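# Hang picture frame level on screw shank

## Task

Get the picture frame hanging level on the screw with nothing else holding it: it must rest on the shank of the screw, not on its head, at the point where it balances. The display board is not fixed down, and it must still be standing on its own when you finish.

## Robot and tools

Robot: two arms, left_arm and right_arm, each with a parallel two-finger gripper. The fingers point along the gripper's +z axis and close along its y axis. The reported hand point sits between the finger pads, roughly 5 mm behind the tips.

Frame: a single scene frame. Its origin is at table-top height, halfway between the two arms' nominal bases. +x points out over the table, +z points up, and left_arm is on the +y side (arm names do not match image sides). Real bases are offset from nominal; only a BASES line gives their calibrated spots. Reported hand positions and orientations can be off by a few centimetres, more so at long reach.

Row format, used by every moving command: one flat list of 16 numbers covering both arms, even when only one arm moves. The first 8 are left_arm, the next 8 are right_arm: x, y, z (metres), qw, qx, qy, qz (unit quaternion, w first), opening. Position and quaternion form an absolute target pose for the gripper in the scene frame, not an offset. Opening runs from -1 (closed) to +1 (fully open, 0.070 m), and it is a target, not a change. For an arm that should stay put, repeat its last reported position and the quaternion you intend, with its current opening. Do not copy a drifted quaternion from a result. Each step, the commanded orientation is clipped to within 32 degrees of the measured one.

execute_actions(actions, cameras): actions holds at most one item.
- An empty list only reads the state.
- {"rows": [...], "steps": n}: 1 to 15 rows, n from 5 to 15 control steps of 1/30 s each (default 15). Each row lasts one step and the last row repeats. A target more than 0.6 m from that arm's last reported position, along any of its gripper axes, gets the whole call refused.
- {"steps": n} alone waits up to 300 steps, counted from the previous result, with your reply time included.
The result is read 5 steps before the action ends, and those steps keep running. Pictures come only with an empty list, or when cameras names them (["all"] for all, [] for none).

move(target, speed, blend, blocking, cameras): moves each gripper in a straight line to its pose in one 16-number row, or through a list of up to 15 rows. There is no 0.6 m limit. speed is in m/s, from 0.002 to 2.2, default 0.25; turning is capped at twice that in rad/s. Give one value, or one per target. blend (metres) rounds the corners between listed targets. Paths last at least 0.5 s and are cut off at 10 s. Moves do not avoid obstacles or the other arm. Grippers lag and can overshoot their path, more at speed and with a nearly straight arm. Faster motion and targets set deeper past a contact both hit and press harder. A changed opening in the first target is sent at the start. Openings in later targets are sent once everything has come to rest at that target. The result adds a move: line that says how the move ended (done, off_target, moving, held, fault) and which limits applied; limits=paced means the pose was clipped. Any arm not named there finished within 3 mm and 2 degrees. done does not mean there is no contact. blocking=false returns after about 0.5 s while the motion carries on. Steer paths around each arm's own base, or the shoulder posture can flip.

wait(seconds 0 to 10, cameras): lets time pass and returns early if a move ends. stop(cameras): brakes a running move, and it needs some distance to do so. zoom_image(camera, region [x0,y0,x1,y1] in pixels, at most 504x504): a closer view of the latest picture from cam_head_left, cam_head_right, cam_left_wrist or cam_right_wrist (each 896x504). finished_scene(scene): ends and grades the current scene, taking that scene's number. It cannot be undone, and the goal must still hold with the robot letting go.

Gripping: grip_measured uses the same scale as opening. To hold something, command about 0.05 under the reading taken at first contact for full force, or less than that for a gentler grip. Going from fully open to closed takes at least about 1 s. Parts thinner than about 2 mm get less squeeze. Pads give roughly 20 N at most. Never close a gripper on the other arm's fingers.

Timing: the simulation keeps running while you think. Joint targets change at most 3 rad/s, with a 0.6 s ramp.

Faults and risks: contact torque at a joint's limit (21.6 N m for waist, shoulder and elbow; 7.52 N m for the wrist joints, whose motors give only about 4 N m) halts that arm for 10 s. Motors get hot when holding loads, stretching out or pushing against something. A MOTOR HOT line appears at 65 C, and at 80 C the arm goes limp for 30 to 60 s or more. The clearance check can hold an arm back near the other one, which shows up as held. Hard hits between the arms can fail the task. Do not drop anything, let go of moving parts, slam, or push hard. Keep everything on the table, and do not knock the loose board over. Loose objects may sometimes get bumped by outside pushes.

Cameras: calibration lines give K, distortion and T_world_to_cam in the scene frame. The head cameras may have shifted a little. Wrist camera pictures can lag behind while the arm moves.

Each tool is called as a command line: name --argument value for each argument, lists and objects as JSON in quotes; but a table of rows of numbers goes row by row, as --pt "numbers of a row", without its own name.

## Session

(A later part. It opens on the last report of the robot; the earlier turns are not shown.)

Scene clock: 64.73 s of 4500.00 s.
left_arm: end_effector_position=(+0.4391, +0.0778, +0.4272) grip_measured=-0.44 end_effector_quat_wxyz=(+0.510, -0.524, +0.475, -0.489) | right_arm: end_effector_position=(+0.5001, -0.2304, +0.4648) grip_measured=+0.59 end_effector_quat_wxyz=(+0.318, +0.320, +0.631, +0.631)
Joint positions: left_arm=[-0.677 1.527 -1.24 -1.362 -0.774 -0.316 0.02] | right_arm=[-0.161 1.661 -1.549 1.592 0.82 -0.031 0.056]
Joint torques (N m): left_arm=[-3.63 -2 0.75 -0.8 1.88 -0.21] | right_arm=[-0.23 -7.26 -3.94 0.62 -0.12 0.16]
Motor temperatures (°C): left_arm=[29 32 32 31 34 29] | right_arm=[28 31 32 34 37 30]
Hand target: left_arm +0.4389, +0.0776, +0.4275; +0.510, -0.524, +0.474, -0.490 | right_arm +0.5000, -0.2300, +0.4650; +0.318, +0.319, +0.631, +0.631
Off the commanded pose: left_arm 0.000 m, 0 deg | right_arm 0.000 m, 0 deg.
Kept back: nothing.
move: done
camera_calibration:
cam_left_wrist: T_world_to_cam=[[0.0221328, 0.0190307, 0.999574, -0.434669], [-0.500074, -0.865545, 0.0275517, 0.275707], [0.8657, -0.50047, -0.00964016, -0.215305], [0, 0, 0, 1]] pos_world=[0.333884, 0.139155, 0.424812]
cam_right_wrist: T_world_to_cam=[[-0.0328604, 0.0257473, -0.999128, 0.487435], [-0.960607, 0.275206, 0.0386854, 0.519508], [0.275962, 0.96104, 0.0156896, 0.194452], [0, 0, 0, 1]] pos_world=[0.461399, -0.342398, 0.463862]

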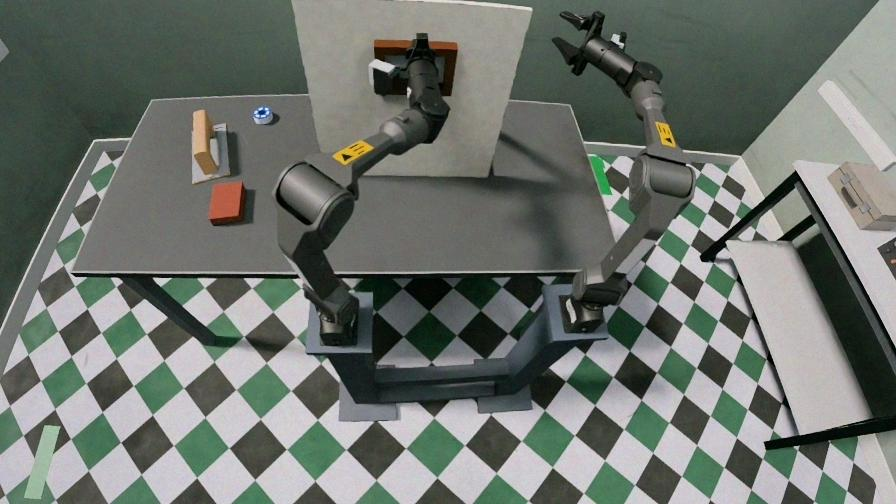

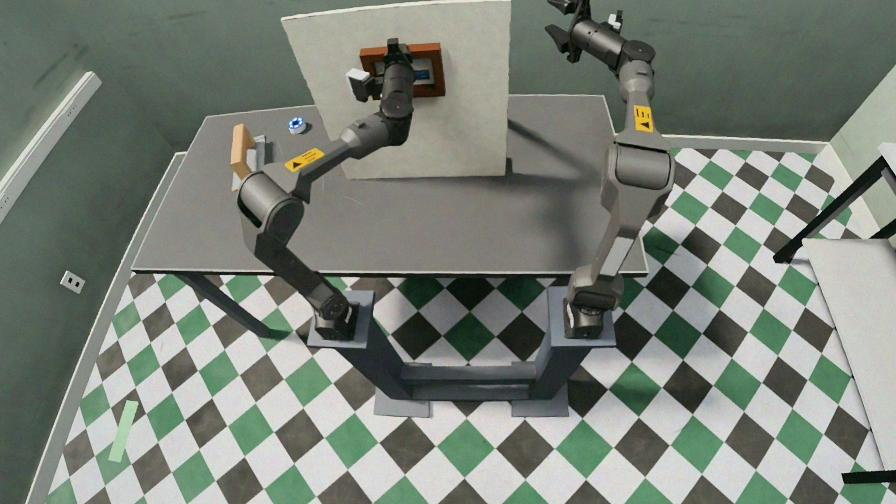

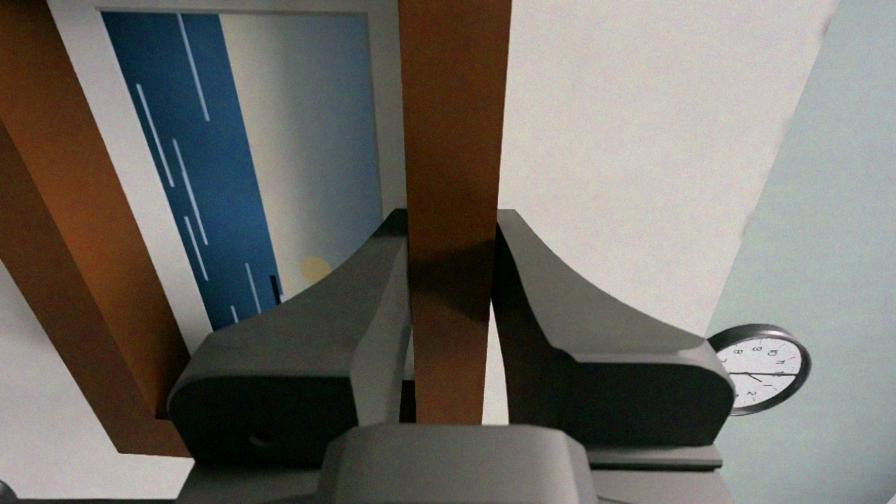

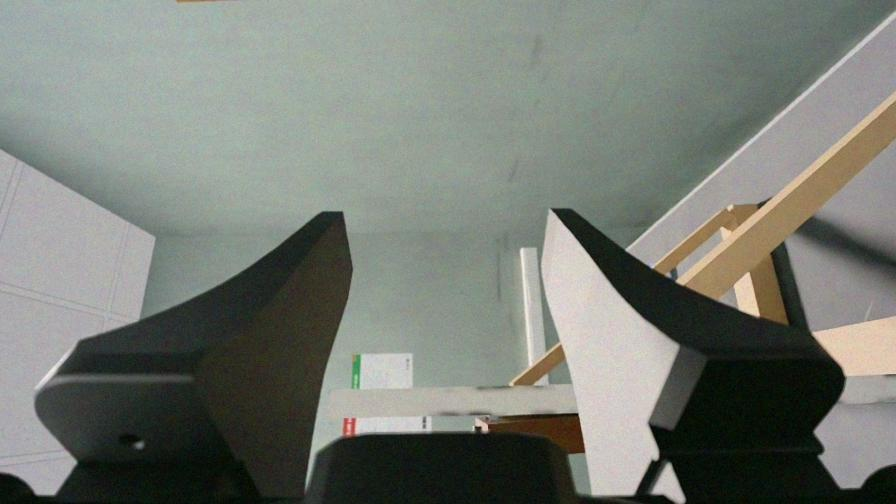

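execute_actions --actions '[{"rows":[[0.4390,0.0782,0.4274,0.5101,-0.5244,0.4745,-0.4900,-0.50,0.50,-0.23,0.465,0.318,0.319,0.631,0.631,0.59],[0.4390,0.0784,0.4274,0.5101,-0.5244,0.4745,-0.4900,-0.49,0.50,-0.23,0.465,0.318,0.319,0.631,0.631,0.59],[0.4390,0.0784,0.4274,0.5101,-0.5244,0.4745,-0.4900,-0.48,0.50,-0.23,0.465,0.318,0.319,0.631,0.631,0.59],[0.4390,0.0784,0.4274,0.5101,-0.5244,0.4745,-0.4900,-0.47,0.50,-0.23,0.465,0.318,0.319,0.631,0.631,0.59],[0.4390,0.0784,0.4274,0.5101,-0.5244,0.4745,-0.4900,-0.465,0.50,-0.23,0.465,0.318,0.319,0.631,0.631,0.59],[0.4390,0.0784,0.4274,0.5101,-0.5244,0.4745,-0.4900,-0.46,0.50,-0.23,0.465,0.318,0.319,0.631,0.631,0.59],[0.4390,0.0784,0.4274,0.5101,-0.5244,0.4745,-0.4900,-0.455,0.50,-0.23,0.465,0.318,0.319,0.631,0.631,0.59],[0.4390,0.0784,0.4274,0.5101,-0.5244,0.4745,-0.4900,-0.45,0.50,-0.23,0.465,0.318,0.319,0.631,0.631,0.59],[0.4390,0.0784,0.4274,0.5101,-0.5244,0.4745,-0.4900,-0.445,0.50,-0.23,0.465,0.318,0.319,0.631,0.631,0.59],[0.4390,0.0784,0.4274,0.5101,-0.5244,0.4745,-0.4900,-0.44,0.50,-0.23,0.465,0.318,0.319,0.631,0.631,0.59],[0.4390,0.0784,0.4274,0.5101,-0.5244,0.4745,-0.4900,-0.435,0.50,-0.23,0.465,0.318,0.319,0.631,0.631,0.59],[0.4390,0.0784,0.4274,0.5101,-0.5244,0.4745,-0.4900,-0.43,0.50,-0.23,0.465,0.318,0.319,0.631,0.631,0.59],[0.4390,0.0784,0.4274,0.5101,-0.5244,0.4745,-0.4900,-0.425,0.50,-0.23,0.465,0.318,0.319,0.631,0.631,0.59],[0.4390,0.0784,0.4274,0.5101,-0.5244,0.4745,-0.4900,-0.42,0.50,-0.23,0.465,0.318,0.319,0.631,0.631,0.59],[0.4390,0.0784,0.4274,0.5101,-0.5244,0.4745,-0.4900,-0.415,0.50,-0.23,0.465,0.318,0.319,0.631,0.631,0.59]],"steps":15}]'

execute_actions --actions '[{"rows":[[0.4390,0.0784,0.4274,0.5101,-0.5244,0.4745,-0.4900,-0.41,0.50,-0.23,0.465,0.318,0.319,0.631,0.631,0.59],[0.4390,0.0784,0.4274,0.5101,-0.5244,0.4745,-0.4900,-0.405,0.50,-0.23,0.465,0.318,0.319,0.631,0.631,0.59],[0.4390,0.0784,0.4274,0.5101,-0.5244,0.4745,-0.4900,-0.40,0.50,-0.23,0.465,0.318,0.319,0.631,0.631,0.59],[0.4390,0.0784,0.4274,0.5101,-0.5244,0.4745,-0.4900,-0.395,0.50,-0.23,0.465,0.318,0.319,0.631,0.631,0.59],[0.4390,0.0784,0.4274,0.5101,-0.5244,0.4745,-0.4900,-0.39,0.50,-0.23,0.465,0.318,0.319,0.631,0.631,0.59],[0.4390,0.0784,0.4274,0.5101,-0.5244,0.4745,-0.4900,-0.38,0.50,-0.23,0.465,0.318,0.319,0.631,0.631,0.59],[0.4390,0.0784,0.4274,0.5101,-0.5244,0.4745,-0.4900,-0.37,0.50,-0.23,0.465,0.318,0.319,0.631,0.631,0.59],[0.4390,0.0784,0.4274,0.5101,-0.5244,0.4745,-0.4900,-0.36,0.50,-0.23,0.465,0.318,0.319,0.631,0.631,0.59],[0.4390,0.0784,0.4274,0.5101,-0.5244,0.4745,-0.4900,-0.35,0.50,-0.23,0.465,0.318,0.319,0.631,0.631,0.59],[0.4390,0.0784,0.4274,0.5101,-0.5244,0.4745,-0.4900,-0.34,0.50,-0.23,0.465,0.318,0.319,0.631,0.631,0.59],[0.4390,0.0784,0.4274,0.5101,-0.5244,0.4745,-0.4900,-0.33,0.50,-0.23,0.465,0.318,0.319,0.631,0.631,0.59]],"steps":15}]' --cameras '["all"]'

zoom_image --camera "cam_head_left" --region '[360, 10, 480, 120]'

zoom_image --camera "cam_head_right" --region '[345, 10, 465, 120]'

zoom_image --camera "cam_right_wrist" --region '[455, 405, 505, 435]'

Scene clock: 66.77 s of 4500.00 s.
left_arm: end_effector_position=(+0.4391, +0.0777, +0.4275) grip_measured=-0.43 end_effector_quat_wxyz=(+0.510, -0.524, +0.475, -0.490) | right_arm: end_effector_position=(+0.5001, -0.2304, +0.4648) grip_measured=+0.59 end_effector_quat_wxyz=(+0.318, +0.320, +0.631, +0.631)
Joint positions: left_arm=[-0.676 1.526 -1.24 -1.362 -0.771 -0.318 0.02] | right_arm=[-0.161 1.661 -1.549 1.592 0.82 -0.031 0.056]
Joint torques (N m): left_arm=[-4.28 -1.84 0.71 -0.33 2.23 -0.16] | right_arm=[-0.29 -7.25 -4 0.61 -0.11 0.16]
Motor temperatures (°C): left_arm=[29 31 32 31 35 29] | right_arm=[28 31 32 34 37 30]
Steps of this call (1-51: nothing new was sent; 52-61: this action's first 10). Readings (end_effector_position of left_arm | right_arm):
52: (+0.4389, +0.0778, +0.4275) | (+0.5001, -0.2304, +0.4648)
53: (+0.4391, +0.0778, +0.4274) | (+0.5001, -0.2304, +0.4648)
55: (+0.4391, +0.0778, +0.4274) | (+0.5001, -0.2304, +0.4648)
59: (+0.4391, +0.0778, +0.4274) | (+0.5001, -0.2304, +0.4648)
61: the state above

Scene clock: 67.27 s of 4500.00 s.
left_arm: end_effector_position=(+0.4389, +0.0768, +0.4262) grip_measured=-0.34 end_effector_quat_wxyz=(+0.509, -0.523, +0.477, -0.490) | right_arm: end_effector_position=(+0.5001, -0.2304, +0.4648) grip_measured=+0.59 end_effector_quat_wxyz=(+0.318, +0.320, +0.631, +0.631)
Joint positions: left_arm=[-0.677 1.526 -1.237 -1.362 -0.769 -0.318 0.023] | right_arm=[-0.161 1.661 -1.549 1.592 0.82 -0.031 0.056]
Joint torques (N m): left_arm=[-1.57 -2.56 -1.1 -0.13 0.51 -0.07] | right_arm=[-0.25 -7.26 -3.98 0.61 -0.11 0.17]
Motor temperatures (°C): left_arm=[29 31 32 31 35 29] | right_arm=[28 31 32 34 37 30]
Off your previous action's commanded pose at its last step (step 5 of this call): left_arm 0.001 m, 0 deg | right_arm 0.000 m, 0 deg.
Steps of this call (1-5: your previous action's last 5; 6-15: this action's first 10). Readings (end_effector_position of left_arm | right_arm):
6: (+0.4391, +0.0774, +0.4270) | (+0.5001, -0.2304, +0.4648)
7: (+0.4391, +0.0774, +0.4267) | (+0.5001, -0.2304, +0.4648)
9: (+0.4391, +0.0774, +0.4267) | (+0.5001, -0.2304, +0.4648)
13: (+0.4390, +0.0772, +0.4262) | (+0.5001, -0.2304, +0.4648)
15: the state above
camera_calibration:
cam_left_wrist: T_world_to_cam=[[0.024637, 0.0186293, 0.999523, -0.434725], [-0.504781, -0.862776, 0.0285228, 0.276253], [0.862896, -0.505242, -0.0118525, -0.213144], [0, 0, 0, 1]] pos_world=[0.334079, 0.138754, 0.424111]
cam_right_wrist: T_world_to_cam=[[-0.0328604, 0.0257473, -0.999128, 0.487435], [-0.960607, 0.275206, 0.0386854, 0.519508], [0.275962, 0.96104, 0.0156896, 0.194452], [0, 0, 0, 1]] pos_world=[0.461399, -0.342398, 0.463862]

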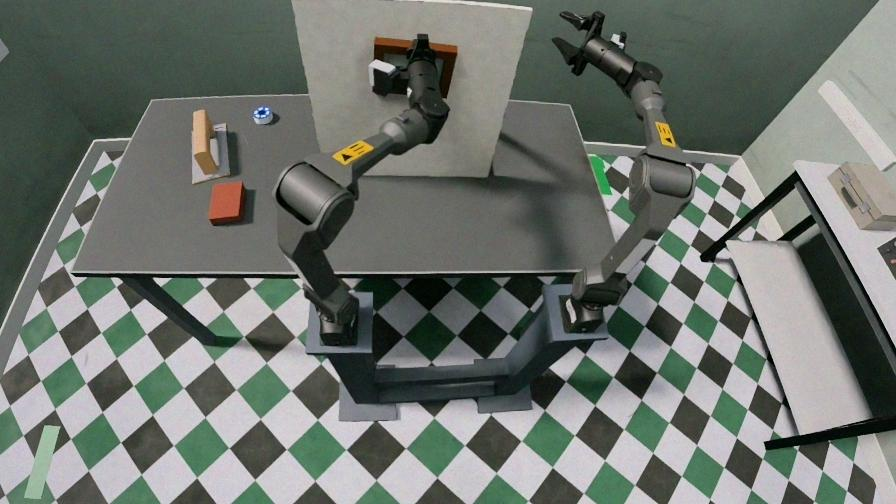

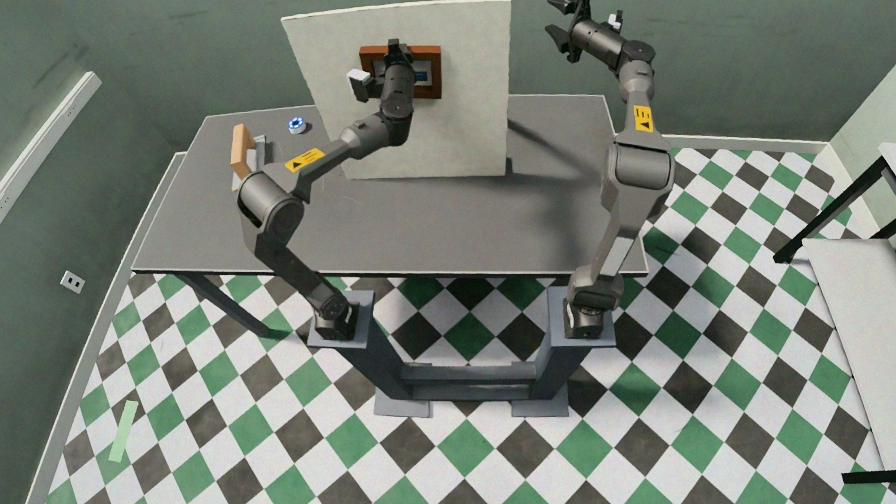

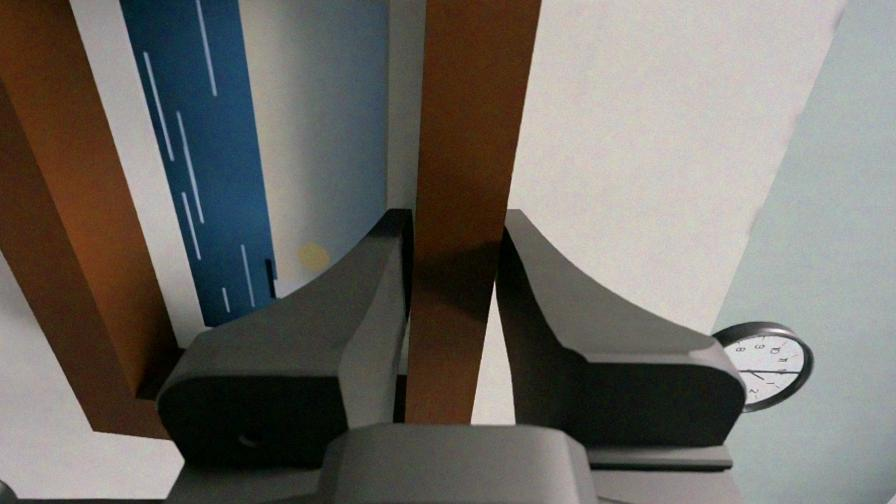

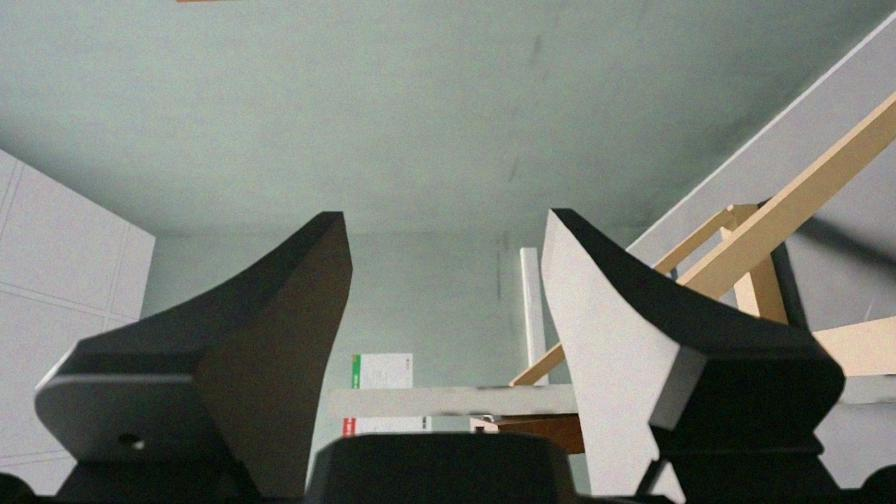

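Scaled by 4.200 from the camera's 896x504 image, which has a finer 1280x720 frame.

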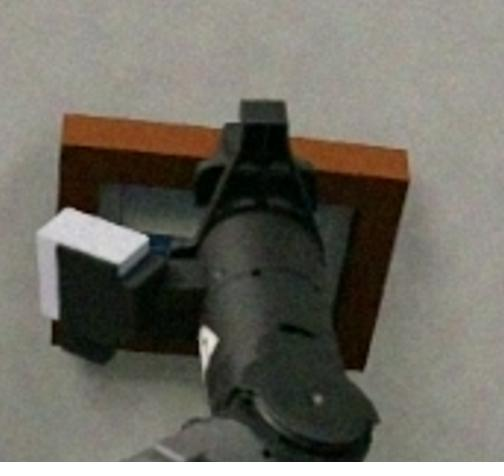

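Scaled by 4.200 from the camera's 896x504 image, which has a finer 1280x720 frame.

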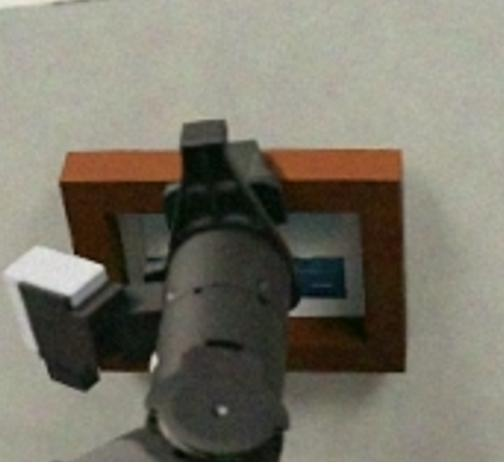

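Scaled by 10.080 from the camera's 896x504 image, which has a finer 1280x720 frame.

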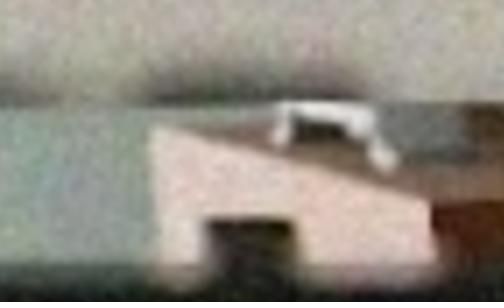

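move --pt "0.4390 0.0774 0.4285 0.5101 -0.5244 0.4745 -0.4900 -0.12 0.50 -0.23 0.465 0.318 0.319 0.631 0.631 0.59" --speed 0.02

zoom_image --camera "cam_head_left" --region '[360, 10, 480, 120]'

zoom_image --camera "cam_head_right" --region '[345, 10, 465, 120]'

zoom_image --camera "cam_right_wrist" --region '[455, 405, 505, 435]'

Scene clock: 68.43 s of 4500.00 s.
left_arm: end_effector_position=(+0.4395, +0.0774, +0.4278) grip_measured=-0.12 end_effector_quat_wxyz=(+0.510, -0.524, +0.475, -0.489) | right_arm: end_effector_position=(+0.5001, -0.2304, +0.4648) grip_measured=+0.59 end_effector_quat_wxyz=(+0.318, +0.320, +0.631, +0.631)
Joint positions: left_arm=[-0.677 1.528 -1.244 -1.367 -0.773 -0.311 0.031] | right_arm=[-0.161 1.661 -1.549 1.592 0.82 -0.031 0.056]
Joint torques (N m): left_arm=[-0.98 -6.98 -3.59 0.56 -0.62 0.08] | right_arm=[-0.26 -7.22 -3.99 0.62 -0.12 0.16]
Motor temperatures (°C): left_arm=[29 31 32 31 35 29] | right_arm=[28 31 32 34 37 30]
Hand target: left_arm +0.4390, +0.0774, +0.4285; +0.510, -0.524, +0.474, -0.490 | right_arm +0.5000, -0.2300, +0.4650; +0.318, +0.319, +0.631, +0.631
Off your previous action's commanded pose at its last step (step 5 of this call): left_arm 0.002 m, 0 deg | right_arm 0.000 m, 0 deg.
Off the commanded pose: left_arm 0.001 m, 0 deg | right_arm 0.000 m, 0 deg.
Kept back: nothing.
move: done
camera_calibration:
cam_left_wrist: T_world_to_cam=[[0.0230021, 0.0196691, 0.999542, -0.43564], [-0.500676, -0.865164, 0.0285466, 0.275406], [0.865329, -0.501103, -0.0100527, -0.215494], [0, 0, 0, 1]] pos_world=[0.334383, 0.138855, 0.425413]
cam_right_wrist: T_world_to_cam=[[-0.0328604, 0.0257473, -0.999128, 0.487435], [-0.960607, 0.275206, 0.0386854, 0.519508], [0.275962, 0.96104, 0.0156896, 0.194452], [0, 0, 0, 1]] pos_world=[0.461399, -0.342398, 0.463862]

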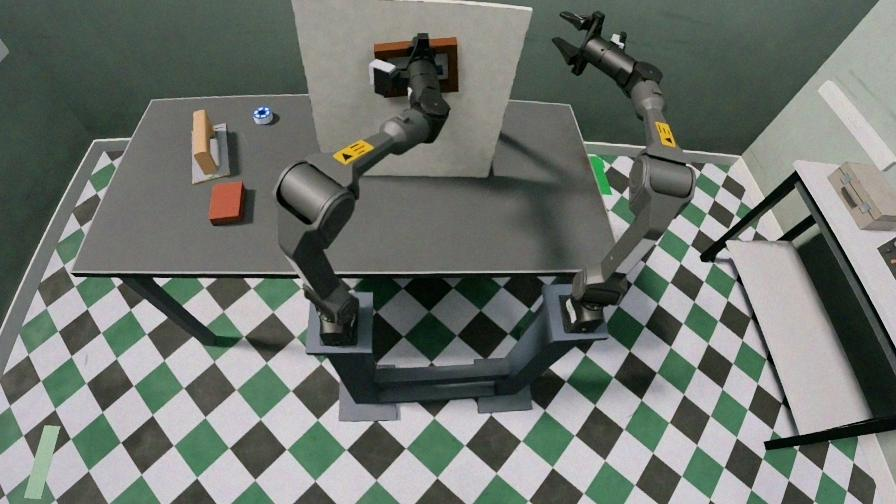

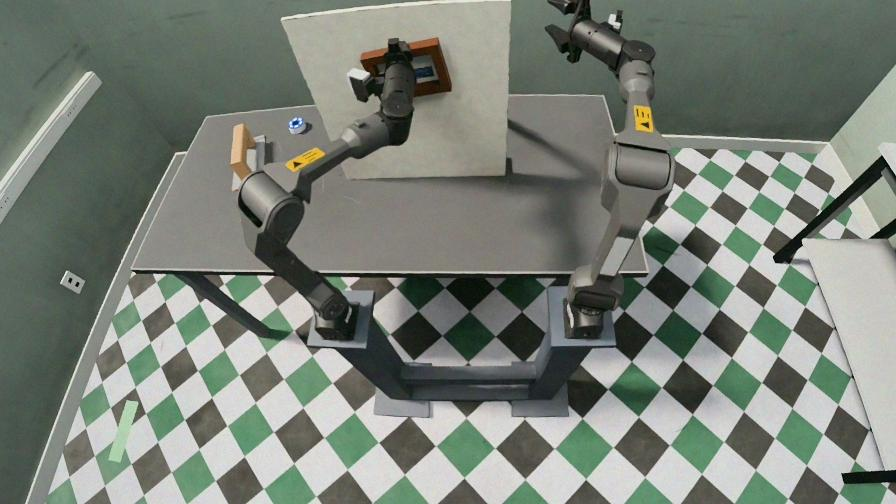

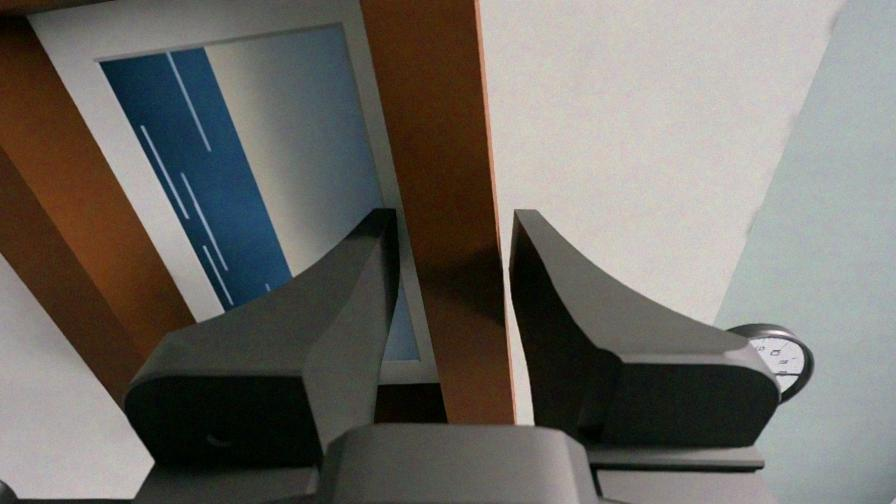

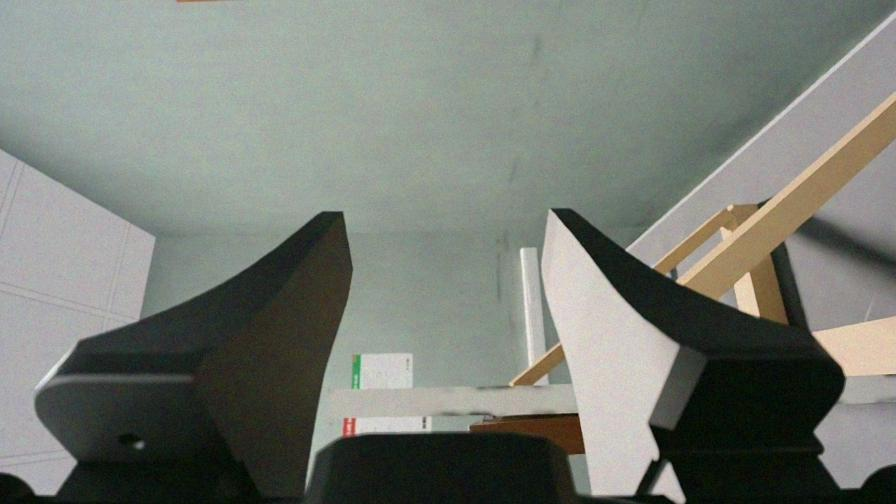

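Scaled by 4.200 from the camera's 896x504 image, which has a finer 1280x720 frame.

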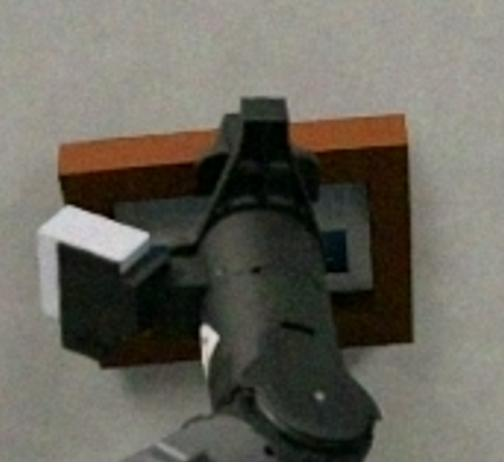

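Scaled by 4.200 from the camera's 896x504 image, which has a finer 1280x720 frame.

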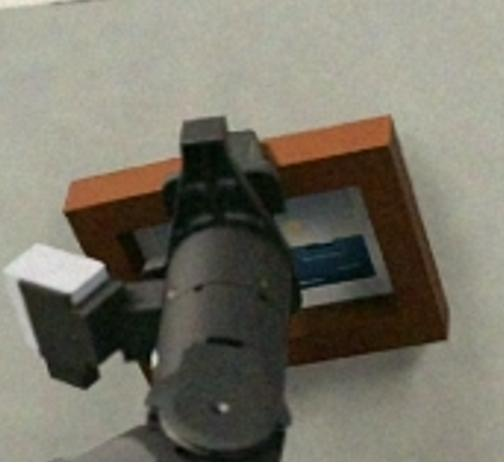

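Scaled by 10.080 from the camera's 896x504 image, which has a finer 1280x720 frame.

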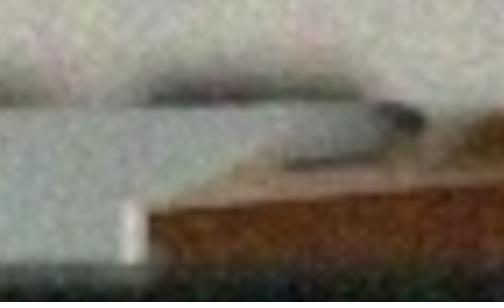

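execute_actions --actions '[{"rows":[[0.4392,0.0774,0.4288,0.5101,-0.5244,0.4745,-0.4900,-0.16,0.50,-0.23,0.465,0.318,0.319,0.631,0.631,0.59],[0.4392,0.0774,0.4288,0.5101,-0.5244,0.4745,-0.4900,-0.20,0.50,-0.23,0.465,0.318,0.319,0.631,0.631,0.59],[0.4392,0.0774,0.4288,0.5101,-0.5244,0.4745,-0.4900,-0.23,0.50,-0.23,0.465,0.318,0.319,0.631,0.631,0.59],[0.4392,0.0774,0.4288,0.5101,-0.5244,0.4745,-0.4900,-0.26,0.50,-0.23,0.465,0.318,0.319,0.631,0.631,0.59],[0.4392,0.0774,0.4288,0.5101,-0.5244,0.4745,-0.4900,-0.28,0.50,-0.23,0.465,0.318,0.319,0.631,0.631,0.59],[0.4392,0.0774,0.4288,0.5101,-0.5244,0.4745,-0.4900,-0.30,0.50,-0.23,0.465,0.318,0.319,0.631,0.631,0.59],[0.4392,0.0774,0.4288,0.5101,-0.5244,0.4745,-0.4900,-0.32,0.50,-0.23,0.465,0.318,0.319,0.631,0.631,0.59],[0.4392,0.0774,0.4288,0.5101,-0.5244,0.4745,-0.4900,-0.34,0.50,-0.23,0.465,0.318,0.319,0.631,0.631,0.59],[0.4392,0.0774,0.4288,0.5101,-0.5244,0.4745,-0.4900,-0.36,0.50,-0.23,0.465,0.318,0.319,0.631,0.631,0.59],[0.4392,0.0774,0.4288,0.5101,-0.5244,0.4745,-0.4900,-0.375,0.50,-0.23,0.465,0.318,0.319,0.631,0.631,0.59],[0.4392,0.0774,0.4288,0.5101,-0.5244,0.4745,-0.4900,-0.39,0.50,-0.23,0.465,0.318,0.319,0.631,0.631,0.59],[0.4392,0.0774,0.4288,0.5101,-0.5244,0.4745,-0.4900,-0.405,0.50,-0.23,0.465,0.318,0.319,0.631,0.631,0.59],[0.4392,0.0774,0.4288,0.5101,-0.5244,0.4745,-0.4900,-0.42,0.50,-0.23,0.465,0.318,0.319,0.631,0.631,0.59],[0.4392,0.0774,0.4288,0.5101,-0.5244,0.4745,-0.4900,-0.435,0.50,-0.23,0.465,0.318,0.319,0.631,0.631,0.59],[0.4392,0.0774,0.4288,0.5101,-0.5244,0.4745,-0.4900,-0.45,0.50,-0.23,0.465,0.318,0.319,0.631,0.631,0.59]],"steps":15}]'

move --pt "0.4392 0.0774 0.4288 0.5101 -0.5244 0.4745 -0.4900 -0.53 0.50 -0.23 0.465 0.318 0.319 0.631 0.631 0.59" --speed 0.02

zoom_image --camera "cam_head_left" --region '[360, 10, 480, 120]'

zoom_image --camera "cam_head_right" --region '[345, 10, 465, 120]'

zoom_image --camera "cam_right_wrist" --region '[455, 405, 505, 435]'

Scene clock: 70.60 s of 4500.00 s.
left_arm: end_effector_position=(+0.4390, +0.0773, +0.4291) grip_measured=-0.37 end_effector_quat_wxyz=(+0.510, -0.524, +0.474, -0.490) | right_arm: end_effector_position=(+0.5001, -0.2304, +0.4648) grip_measured=+0.59 end_effector_quat_wxyz=(+0.318, +0.320, +0.631, +0.631)
Joint positions: left_arm=[-0.678 1.526 -1.246 -1.368 -0.773 -0.309 0.022] | right_arm=[-0.161 1.661 -1.549 1.592 0.82 -0.031 0.056]
Joint torques (N m): left_arm=[0.3 -6.41 -3.19 0.63 -0.32 0.06] | right_arm=[-0.21 -7.27 -3.97 0.62 -0.11 0.16]
Motor temperatures (°C): left_arm=[29 32 32 31 34 29] | right_arm=[28 31 32 34 37 30]
Steps of this call (1-55: nothing new was sent; 56-65: this action's first 10). Readings (end_effector_position of left_arm | right_arm):
56: (+0.4391, +0.0771, +0.4282) | (+0.5001, -0.2304, +0.4648)
57: (+0.4392, +0.0772, +0.4287) | (+0.5001, -0.2304, +0.4648)
59: (+0.4392, +0.0772, +0.4287) | (+0.5001, -0.2304, +0.4648)
63: (+0.4390, +0.0773, +0.4291) | (+0.5001, -0.2304, +0.4648)
65: the state above

Scene clock: 71.47 s of 4500.00 s.
left_arm: end_effector_position=(+0.4390, +0.0773, +0.4290) grip_measured=-0.45 end_effector_quat_wxyz=(+0.510, -0.524, +0.474, -0.490) | right_arm: end_effector_position=(+0.5001, -0.2304, +0.4648) grip_measured=+0.59 end_effector_quat_wxyz=(+0.318, +0.320, +0.631, +0.631)
Joint positions: left_arm=[-0.678 1.526 -1.246 -1.369 -0.773 -0.309 0.019] | right_arm=[-0.161 1.661 -1.549 1.592 0.82 -0.031 0.056]
Joint torques (N m): left_arm=[0.57 -5.22 -2.63 0.88 -0.5 -0.05] | right_arm=[-0.2 -7.21 -3.97 0.62 -0.1 0.15]
Motor temperatures (°C): left_arm=[29 32 32 31 34 29] | right_arm=[28 31 32 34 37 30]
Hand target: left_arm +0.4392, +0.0774, +0.4288; +0.510, -0.524, +0.474, -0.490 | right_arm +0.5000, -0.2300, +0.4650; +0.318, +0.319, +0.631, +0.631
Off your previous action's commanded pose at its last step (step 5 of this call): left_arm 0.000 m, 0 deg | right_arm 0.000 m, 0 deg.
Off the commanded pose: left_arm 0.000 m, 0 deg | right_arm 0.000 m, 0 deg.
Kept back: nothing.
move: done
camera_calibration:
cam_left_wrist: T_world_to_cam=[[0.0216709, 0.020922, 0.999546, -0.436361], [-0.501146, -0.864878, 0.0289684, 0.275064], [0.865091, -0.501546, -0.00825776, -0.215676], [0, 0, 0, 1]] pos_world=[0.333883, 0.138855, 0.426414]
cam_right_wrist: T_world_to_cam=[[-0.0328604, 0.0257473, -0.999128, 0.487435], [-0.960607, 0.275206, 0.0386854, 0.519508], [0.275962, 0.96104, 0.0156896, 0.194452], [0, 0, 0, 1]] pos_world=[0.461399, -0.342398, 0.463862]

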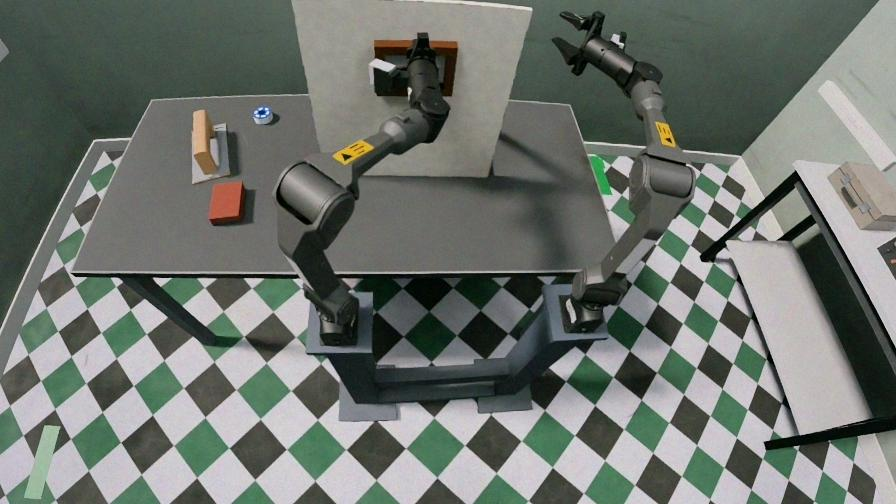

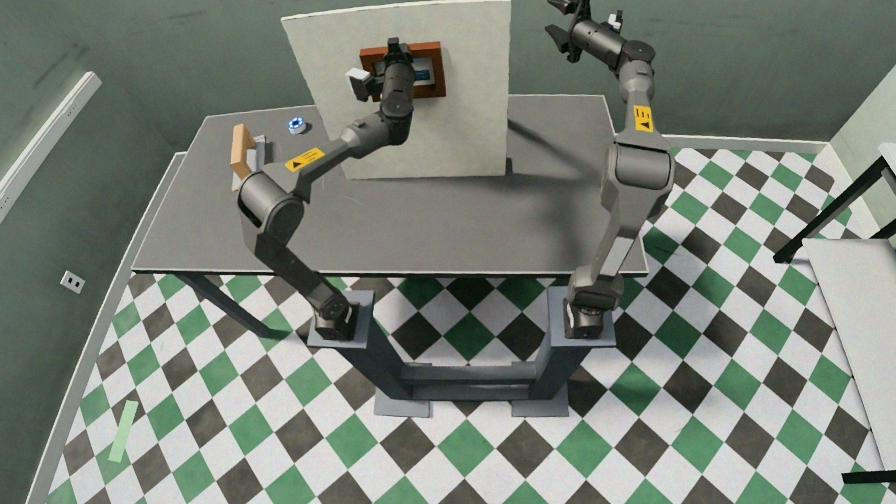

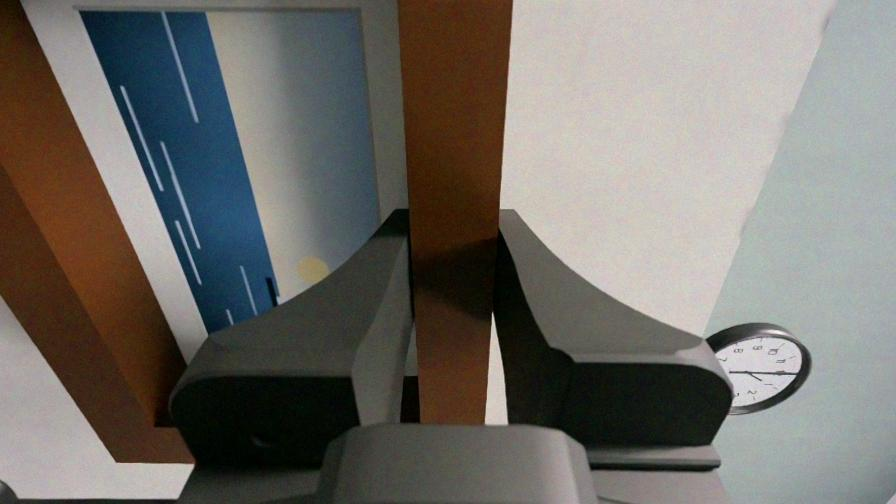

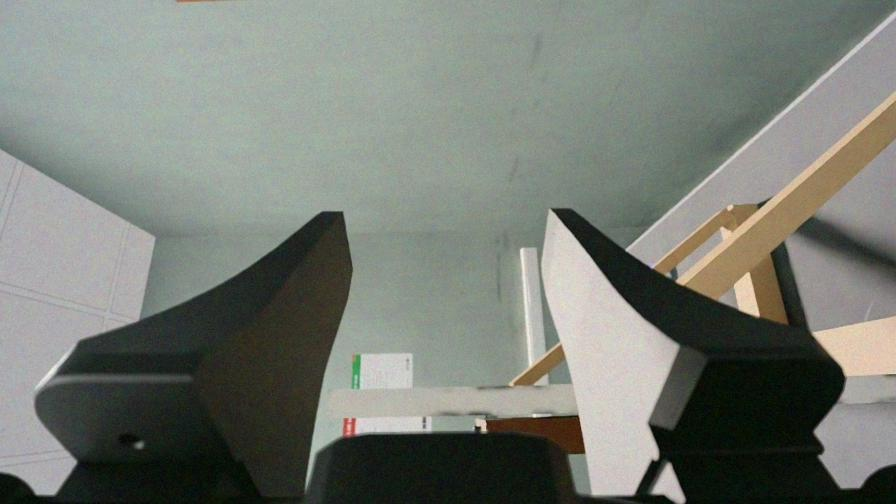

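Scaled by 4.200 from the camera's 896x504 image, which has a finer 1280x720 frame.

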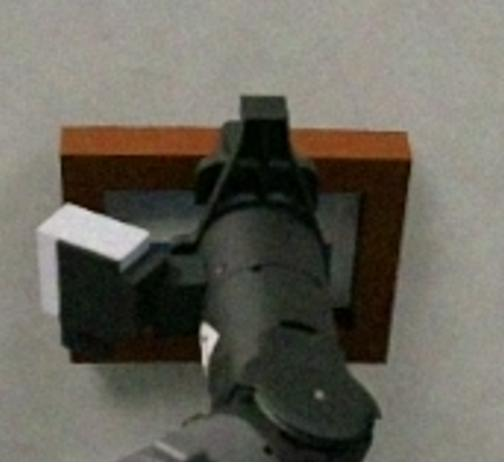

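Scaled by 4.200 from the camera's 896x504 image, which has a finer 1280x720 frame.

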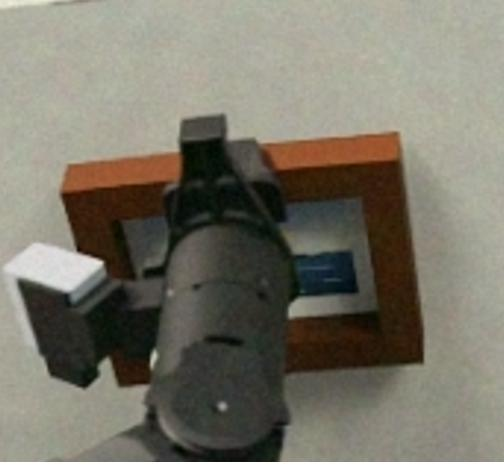

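Scaled by 10.080 from the camera's 896x504 image, which has a finer 1280x720 frame.

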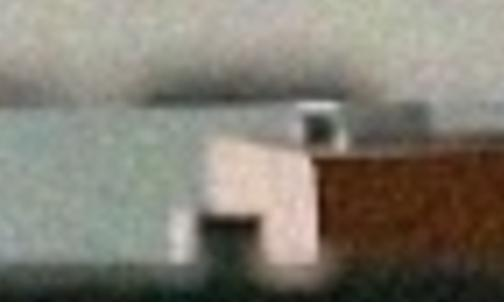

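move --pt "0.4390 0.0773 0.4345 0.5101 -0.5244 0.4745 -0.4900 -0.53 0.50 -0.23 0.465 0.318 0.319 0.631 0.631 0.59" --pt "0.4390 0.0711 0.4345 0.5066 -0.5113 0.4885 -0.4943 -0.53 0.50 -0.23 0.465 0.318 0.319 0.631 0.631 0.59" --speed 0.03

zoom_image --camera "cam_head_left" --region '[360, 10, 480, 120]'

zoom_image --camera "cam_head_right" --region '[345, 10, 465, 120]'

zoom_image --camera "cam_right_wrist" --region '[455, 405, 505, 435]'

Scene clock: 73.53 s of 4500.00 s.
left_arm: end_effector_position=(+0.4390, +0.0709, +0.4350) grip_measured=-0.45 end_effector_quat_wxyz=(+0.506, -0.511, +0.488, -0.495) | right_arm: end_effector_position=(+0.5001, -0.2304, +0.4648) grip_measured=+0.59 end_effector_quat_wxyz=(+0.318, +0.320, +0.631, +0.631)
Joint positions: left_arm=[-0.675 1.52 -1.262 -1.375 -0.732 -0.271 0.019] | right_arm=[-0.161 1.661 -1.549 1.592 0.82 -0.031 0.056]
Joint torques (N m): left_arm=[0.49 -7.16 -3.12 0.98 -0.34 0.1] | right_arm=[-0.23 -7.18 -3.98 0.63 -0.11 0.16]
Motor temperatures (°C): left_arm=[29 32 32 31 34 29] | right_arm=[28 31 32 34 37 30]
Hand target: left_arm +0.4390, +0.0711, +0.4345; +0.506, -0.511, +0.488, -0.494 | right_arm +0.5000, -0.2300, +0.4650; +0.318, +0.319, +0.631, +0.631
Off the commanded pose: left_arm 0.001 m, 0 deg | right_arm 0.000 m, 0 deg.
Kept back: nothing.
move: done
camera_calibration:
cam_left_wrist: T_world_to_cam=[[0.021398, 0.000915861, 0.999771, -0.440818], [-0.531143, -0.847195, 0.0121441, 0.288542], [0.847012, -0.531281, -0.0176418, -0.204799], [0, 0, 0, 1]] pos_world=[0.336157, 0.136049, 0.4336]
cam_right_wrist: T_world_to_cam=[[-0.0328604, 0.0257473, -0.999128, 0.487435], [-0.960607, 0.275206, 0.0386854, 0.519508], [0.275962, 0.96104, 0.0156896, 0.194452], [0, 0, 0, 1]] pos_world=[0.461399, -0.342398, 0.463862]

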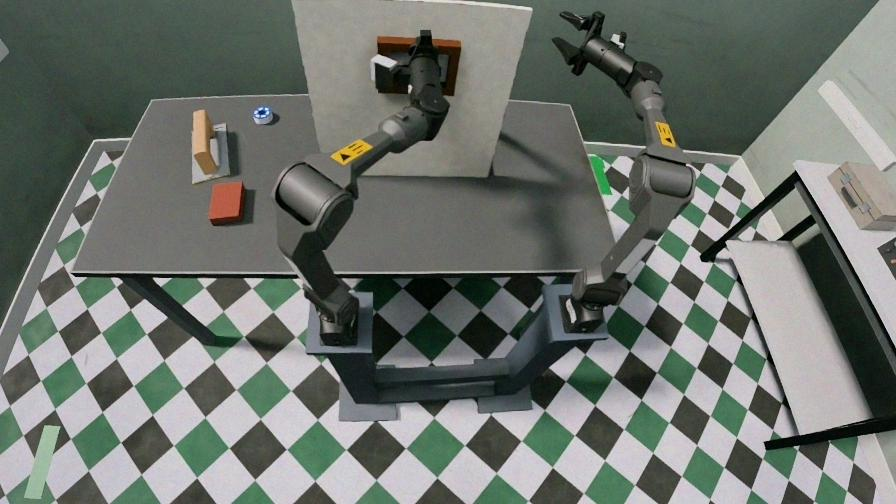

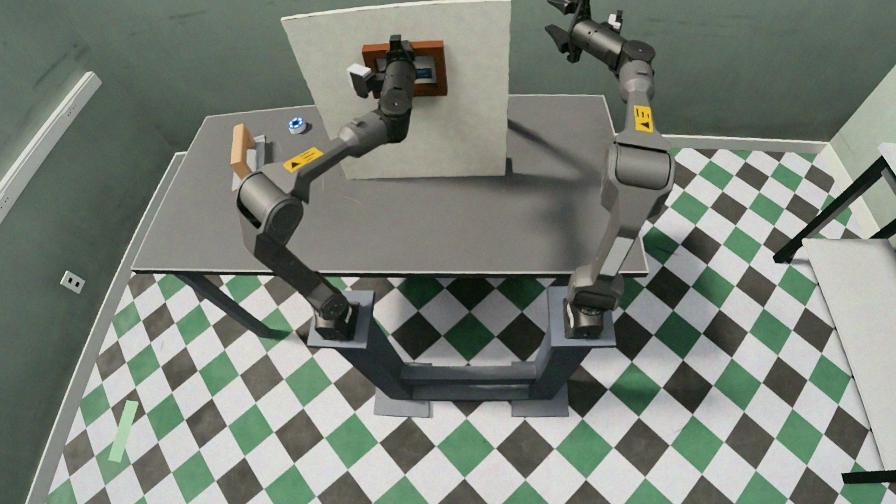

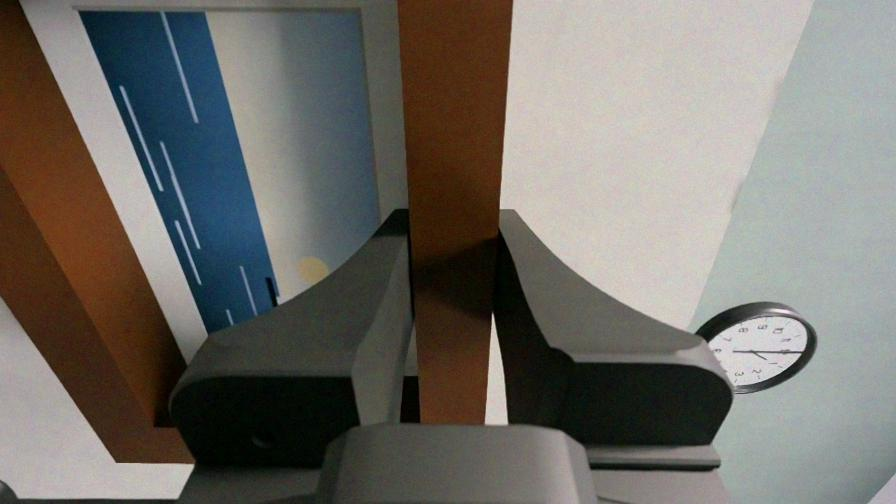

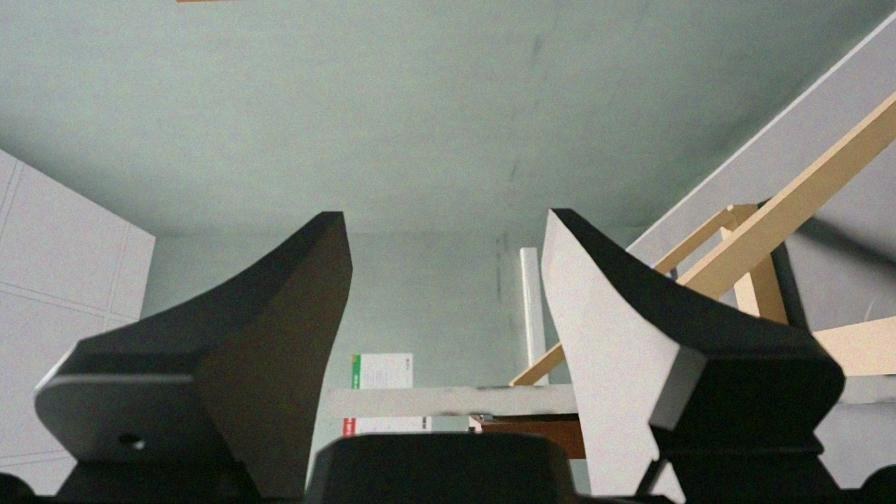

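Scaled by 4.200 from the camera's 896x504 image, which has a finer 1280x720 frame.

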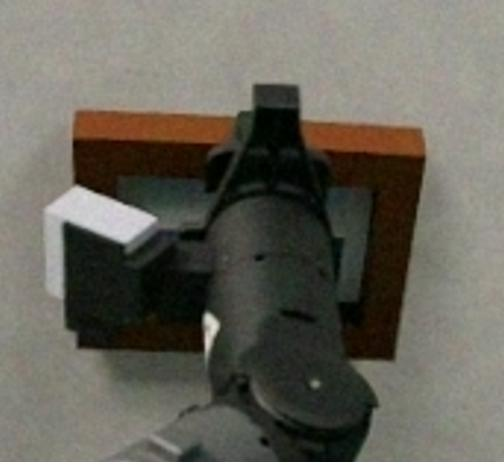

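Scaled by 4.200 from the camera's 896x504 image, which has a finer 1280x720 frame.

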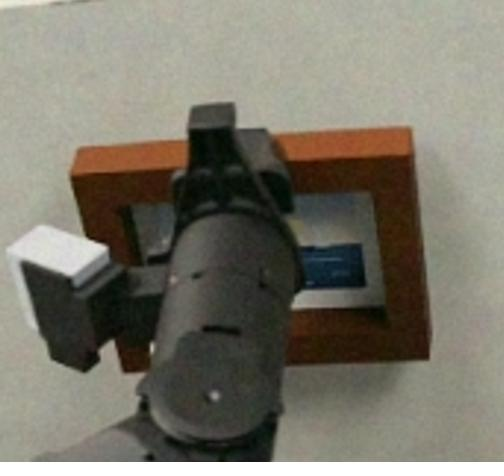

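Scaled by 10.080 from the camera's 896x504 image, which has a finer 1280x720 frame.

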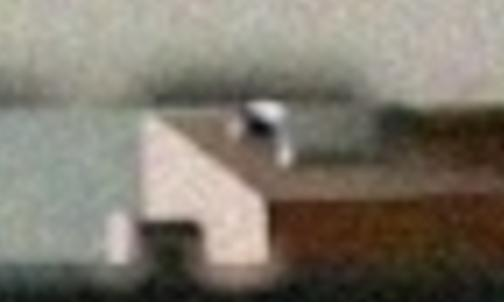

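move --pt "0.4390 0.0711 0.4315 0.5030 -0.5148 0.4850 -0.4977 -0.53 0.50 -0.23 0.465 0.318 0.319 0.631 0.631 0.59" --pt "0.4390 0.0711 0.4292 0.5030 -0.5148 0.4850 -0.4977 -0.53 0.50 -0.23 0.465 0.318 0.319 0.631 0.631 0.59" --speed 0.02 --cameras '["cam_right_wrist"]'

zoom_image --camera "cam_right_wrist" --region '[455, 405, 505, 435]'

Scene clock: 74.63 s of 4500.00 s.
left_arm: end_effector_position=(+0.4386, +0.0711, +0.4300) grip_measured=-0.45 end_effector_quat_wxyz=(+0.503, -0.514, +0.484, -0.498) | right_arm: end_effector_position=(+0.5001, -0.2304, +0.4648) grip_measured=+0.59 end_effector_quat_wxyz=(+0.318, +0.320, +0.631, +0.631)
Joint positions: left_arm=[-0.675 1.52 -1.242 -1.352 -0.736 -0.315 0.019] | right_arm=[-0.161 1.661 -1.549 1.592 0.82 -0.031 0.056]
Joint torques (N m): left_arm=[-0.31 -5.71 -3.51 0.65 -0.82 0.09] | right_arm=[-0.19 -7.16 -4 0.62 -0.1 0.14]
Motor temperatures (°C): left_arm=[29 32 32 31 34 29] | right_arm=[28 31 32 34 37 30]
Hand target: left_arm +0.4390, +0.0711, +0.4292; +0.503, -0.515, +0.485, -0.497 | right_arm +0.5000, -0.2300, +0.4650; +0.318, +0.319, +0.631, +0.631
Off the commanded pose: left_arm 0.001 m, 0 deg | right_arm 0.000 m, 0 deg.
Kept back: nothing.
move: done
camera_calibration:
cam_right_wrist: T_world_to_cam=[[-0.0328604, 0.0257473, -0.999128, 0.487435], [-0.960607, 0.275206, 0.0386854, 0.519508], [0.275962, 0.96104, 0.0156896, 0.194452], [0, 0, 0, 1]] pos_world=[0.461399, -0.342398, 0.463862]
Images, in order (width x height): cam_right_wrist 896x504.

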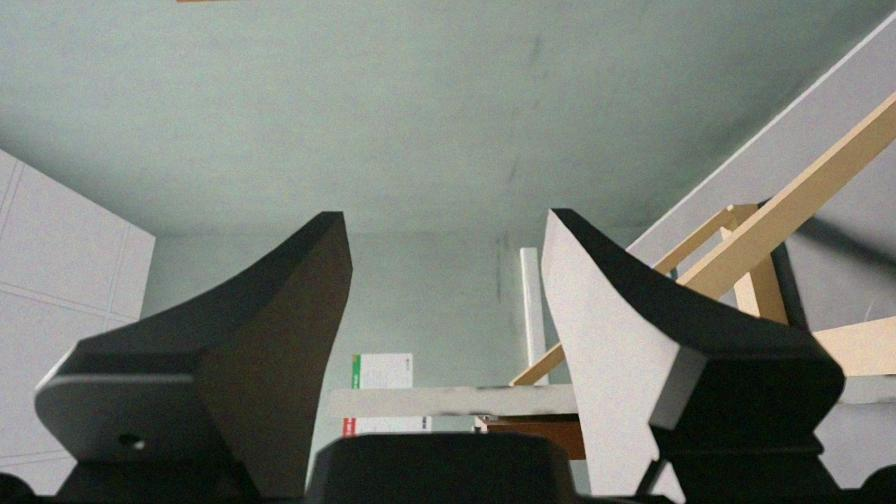

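Scaled by 10.080 from the camera's 896x504 image, which has a finer 1280x720 frame.

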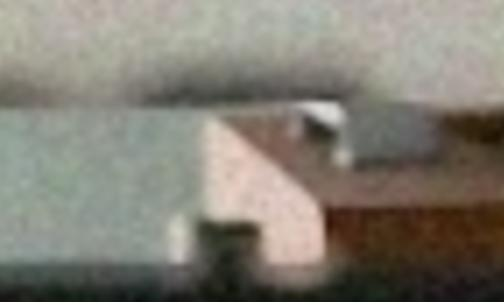

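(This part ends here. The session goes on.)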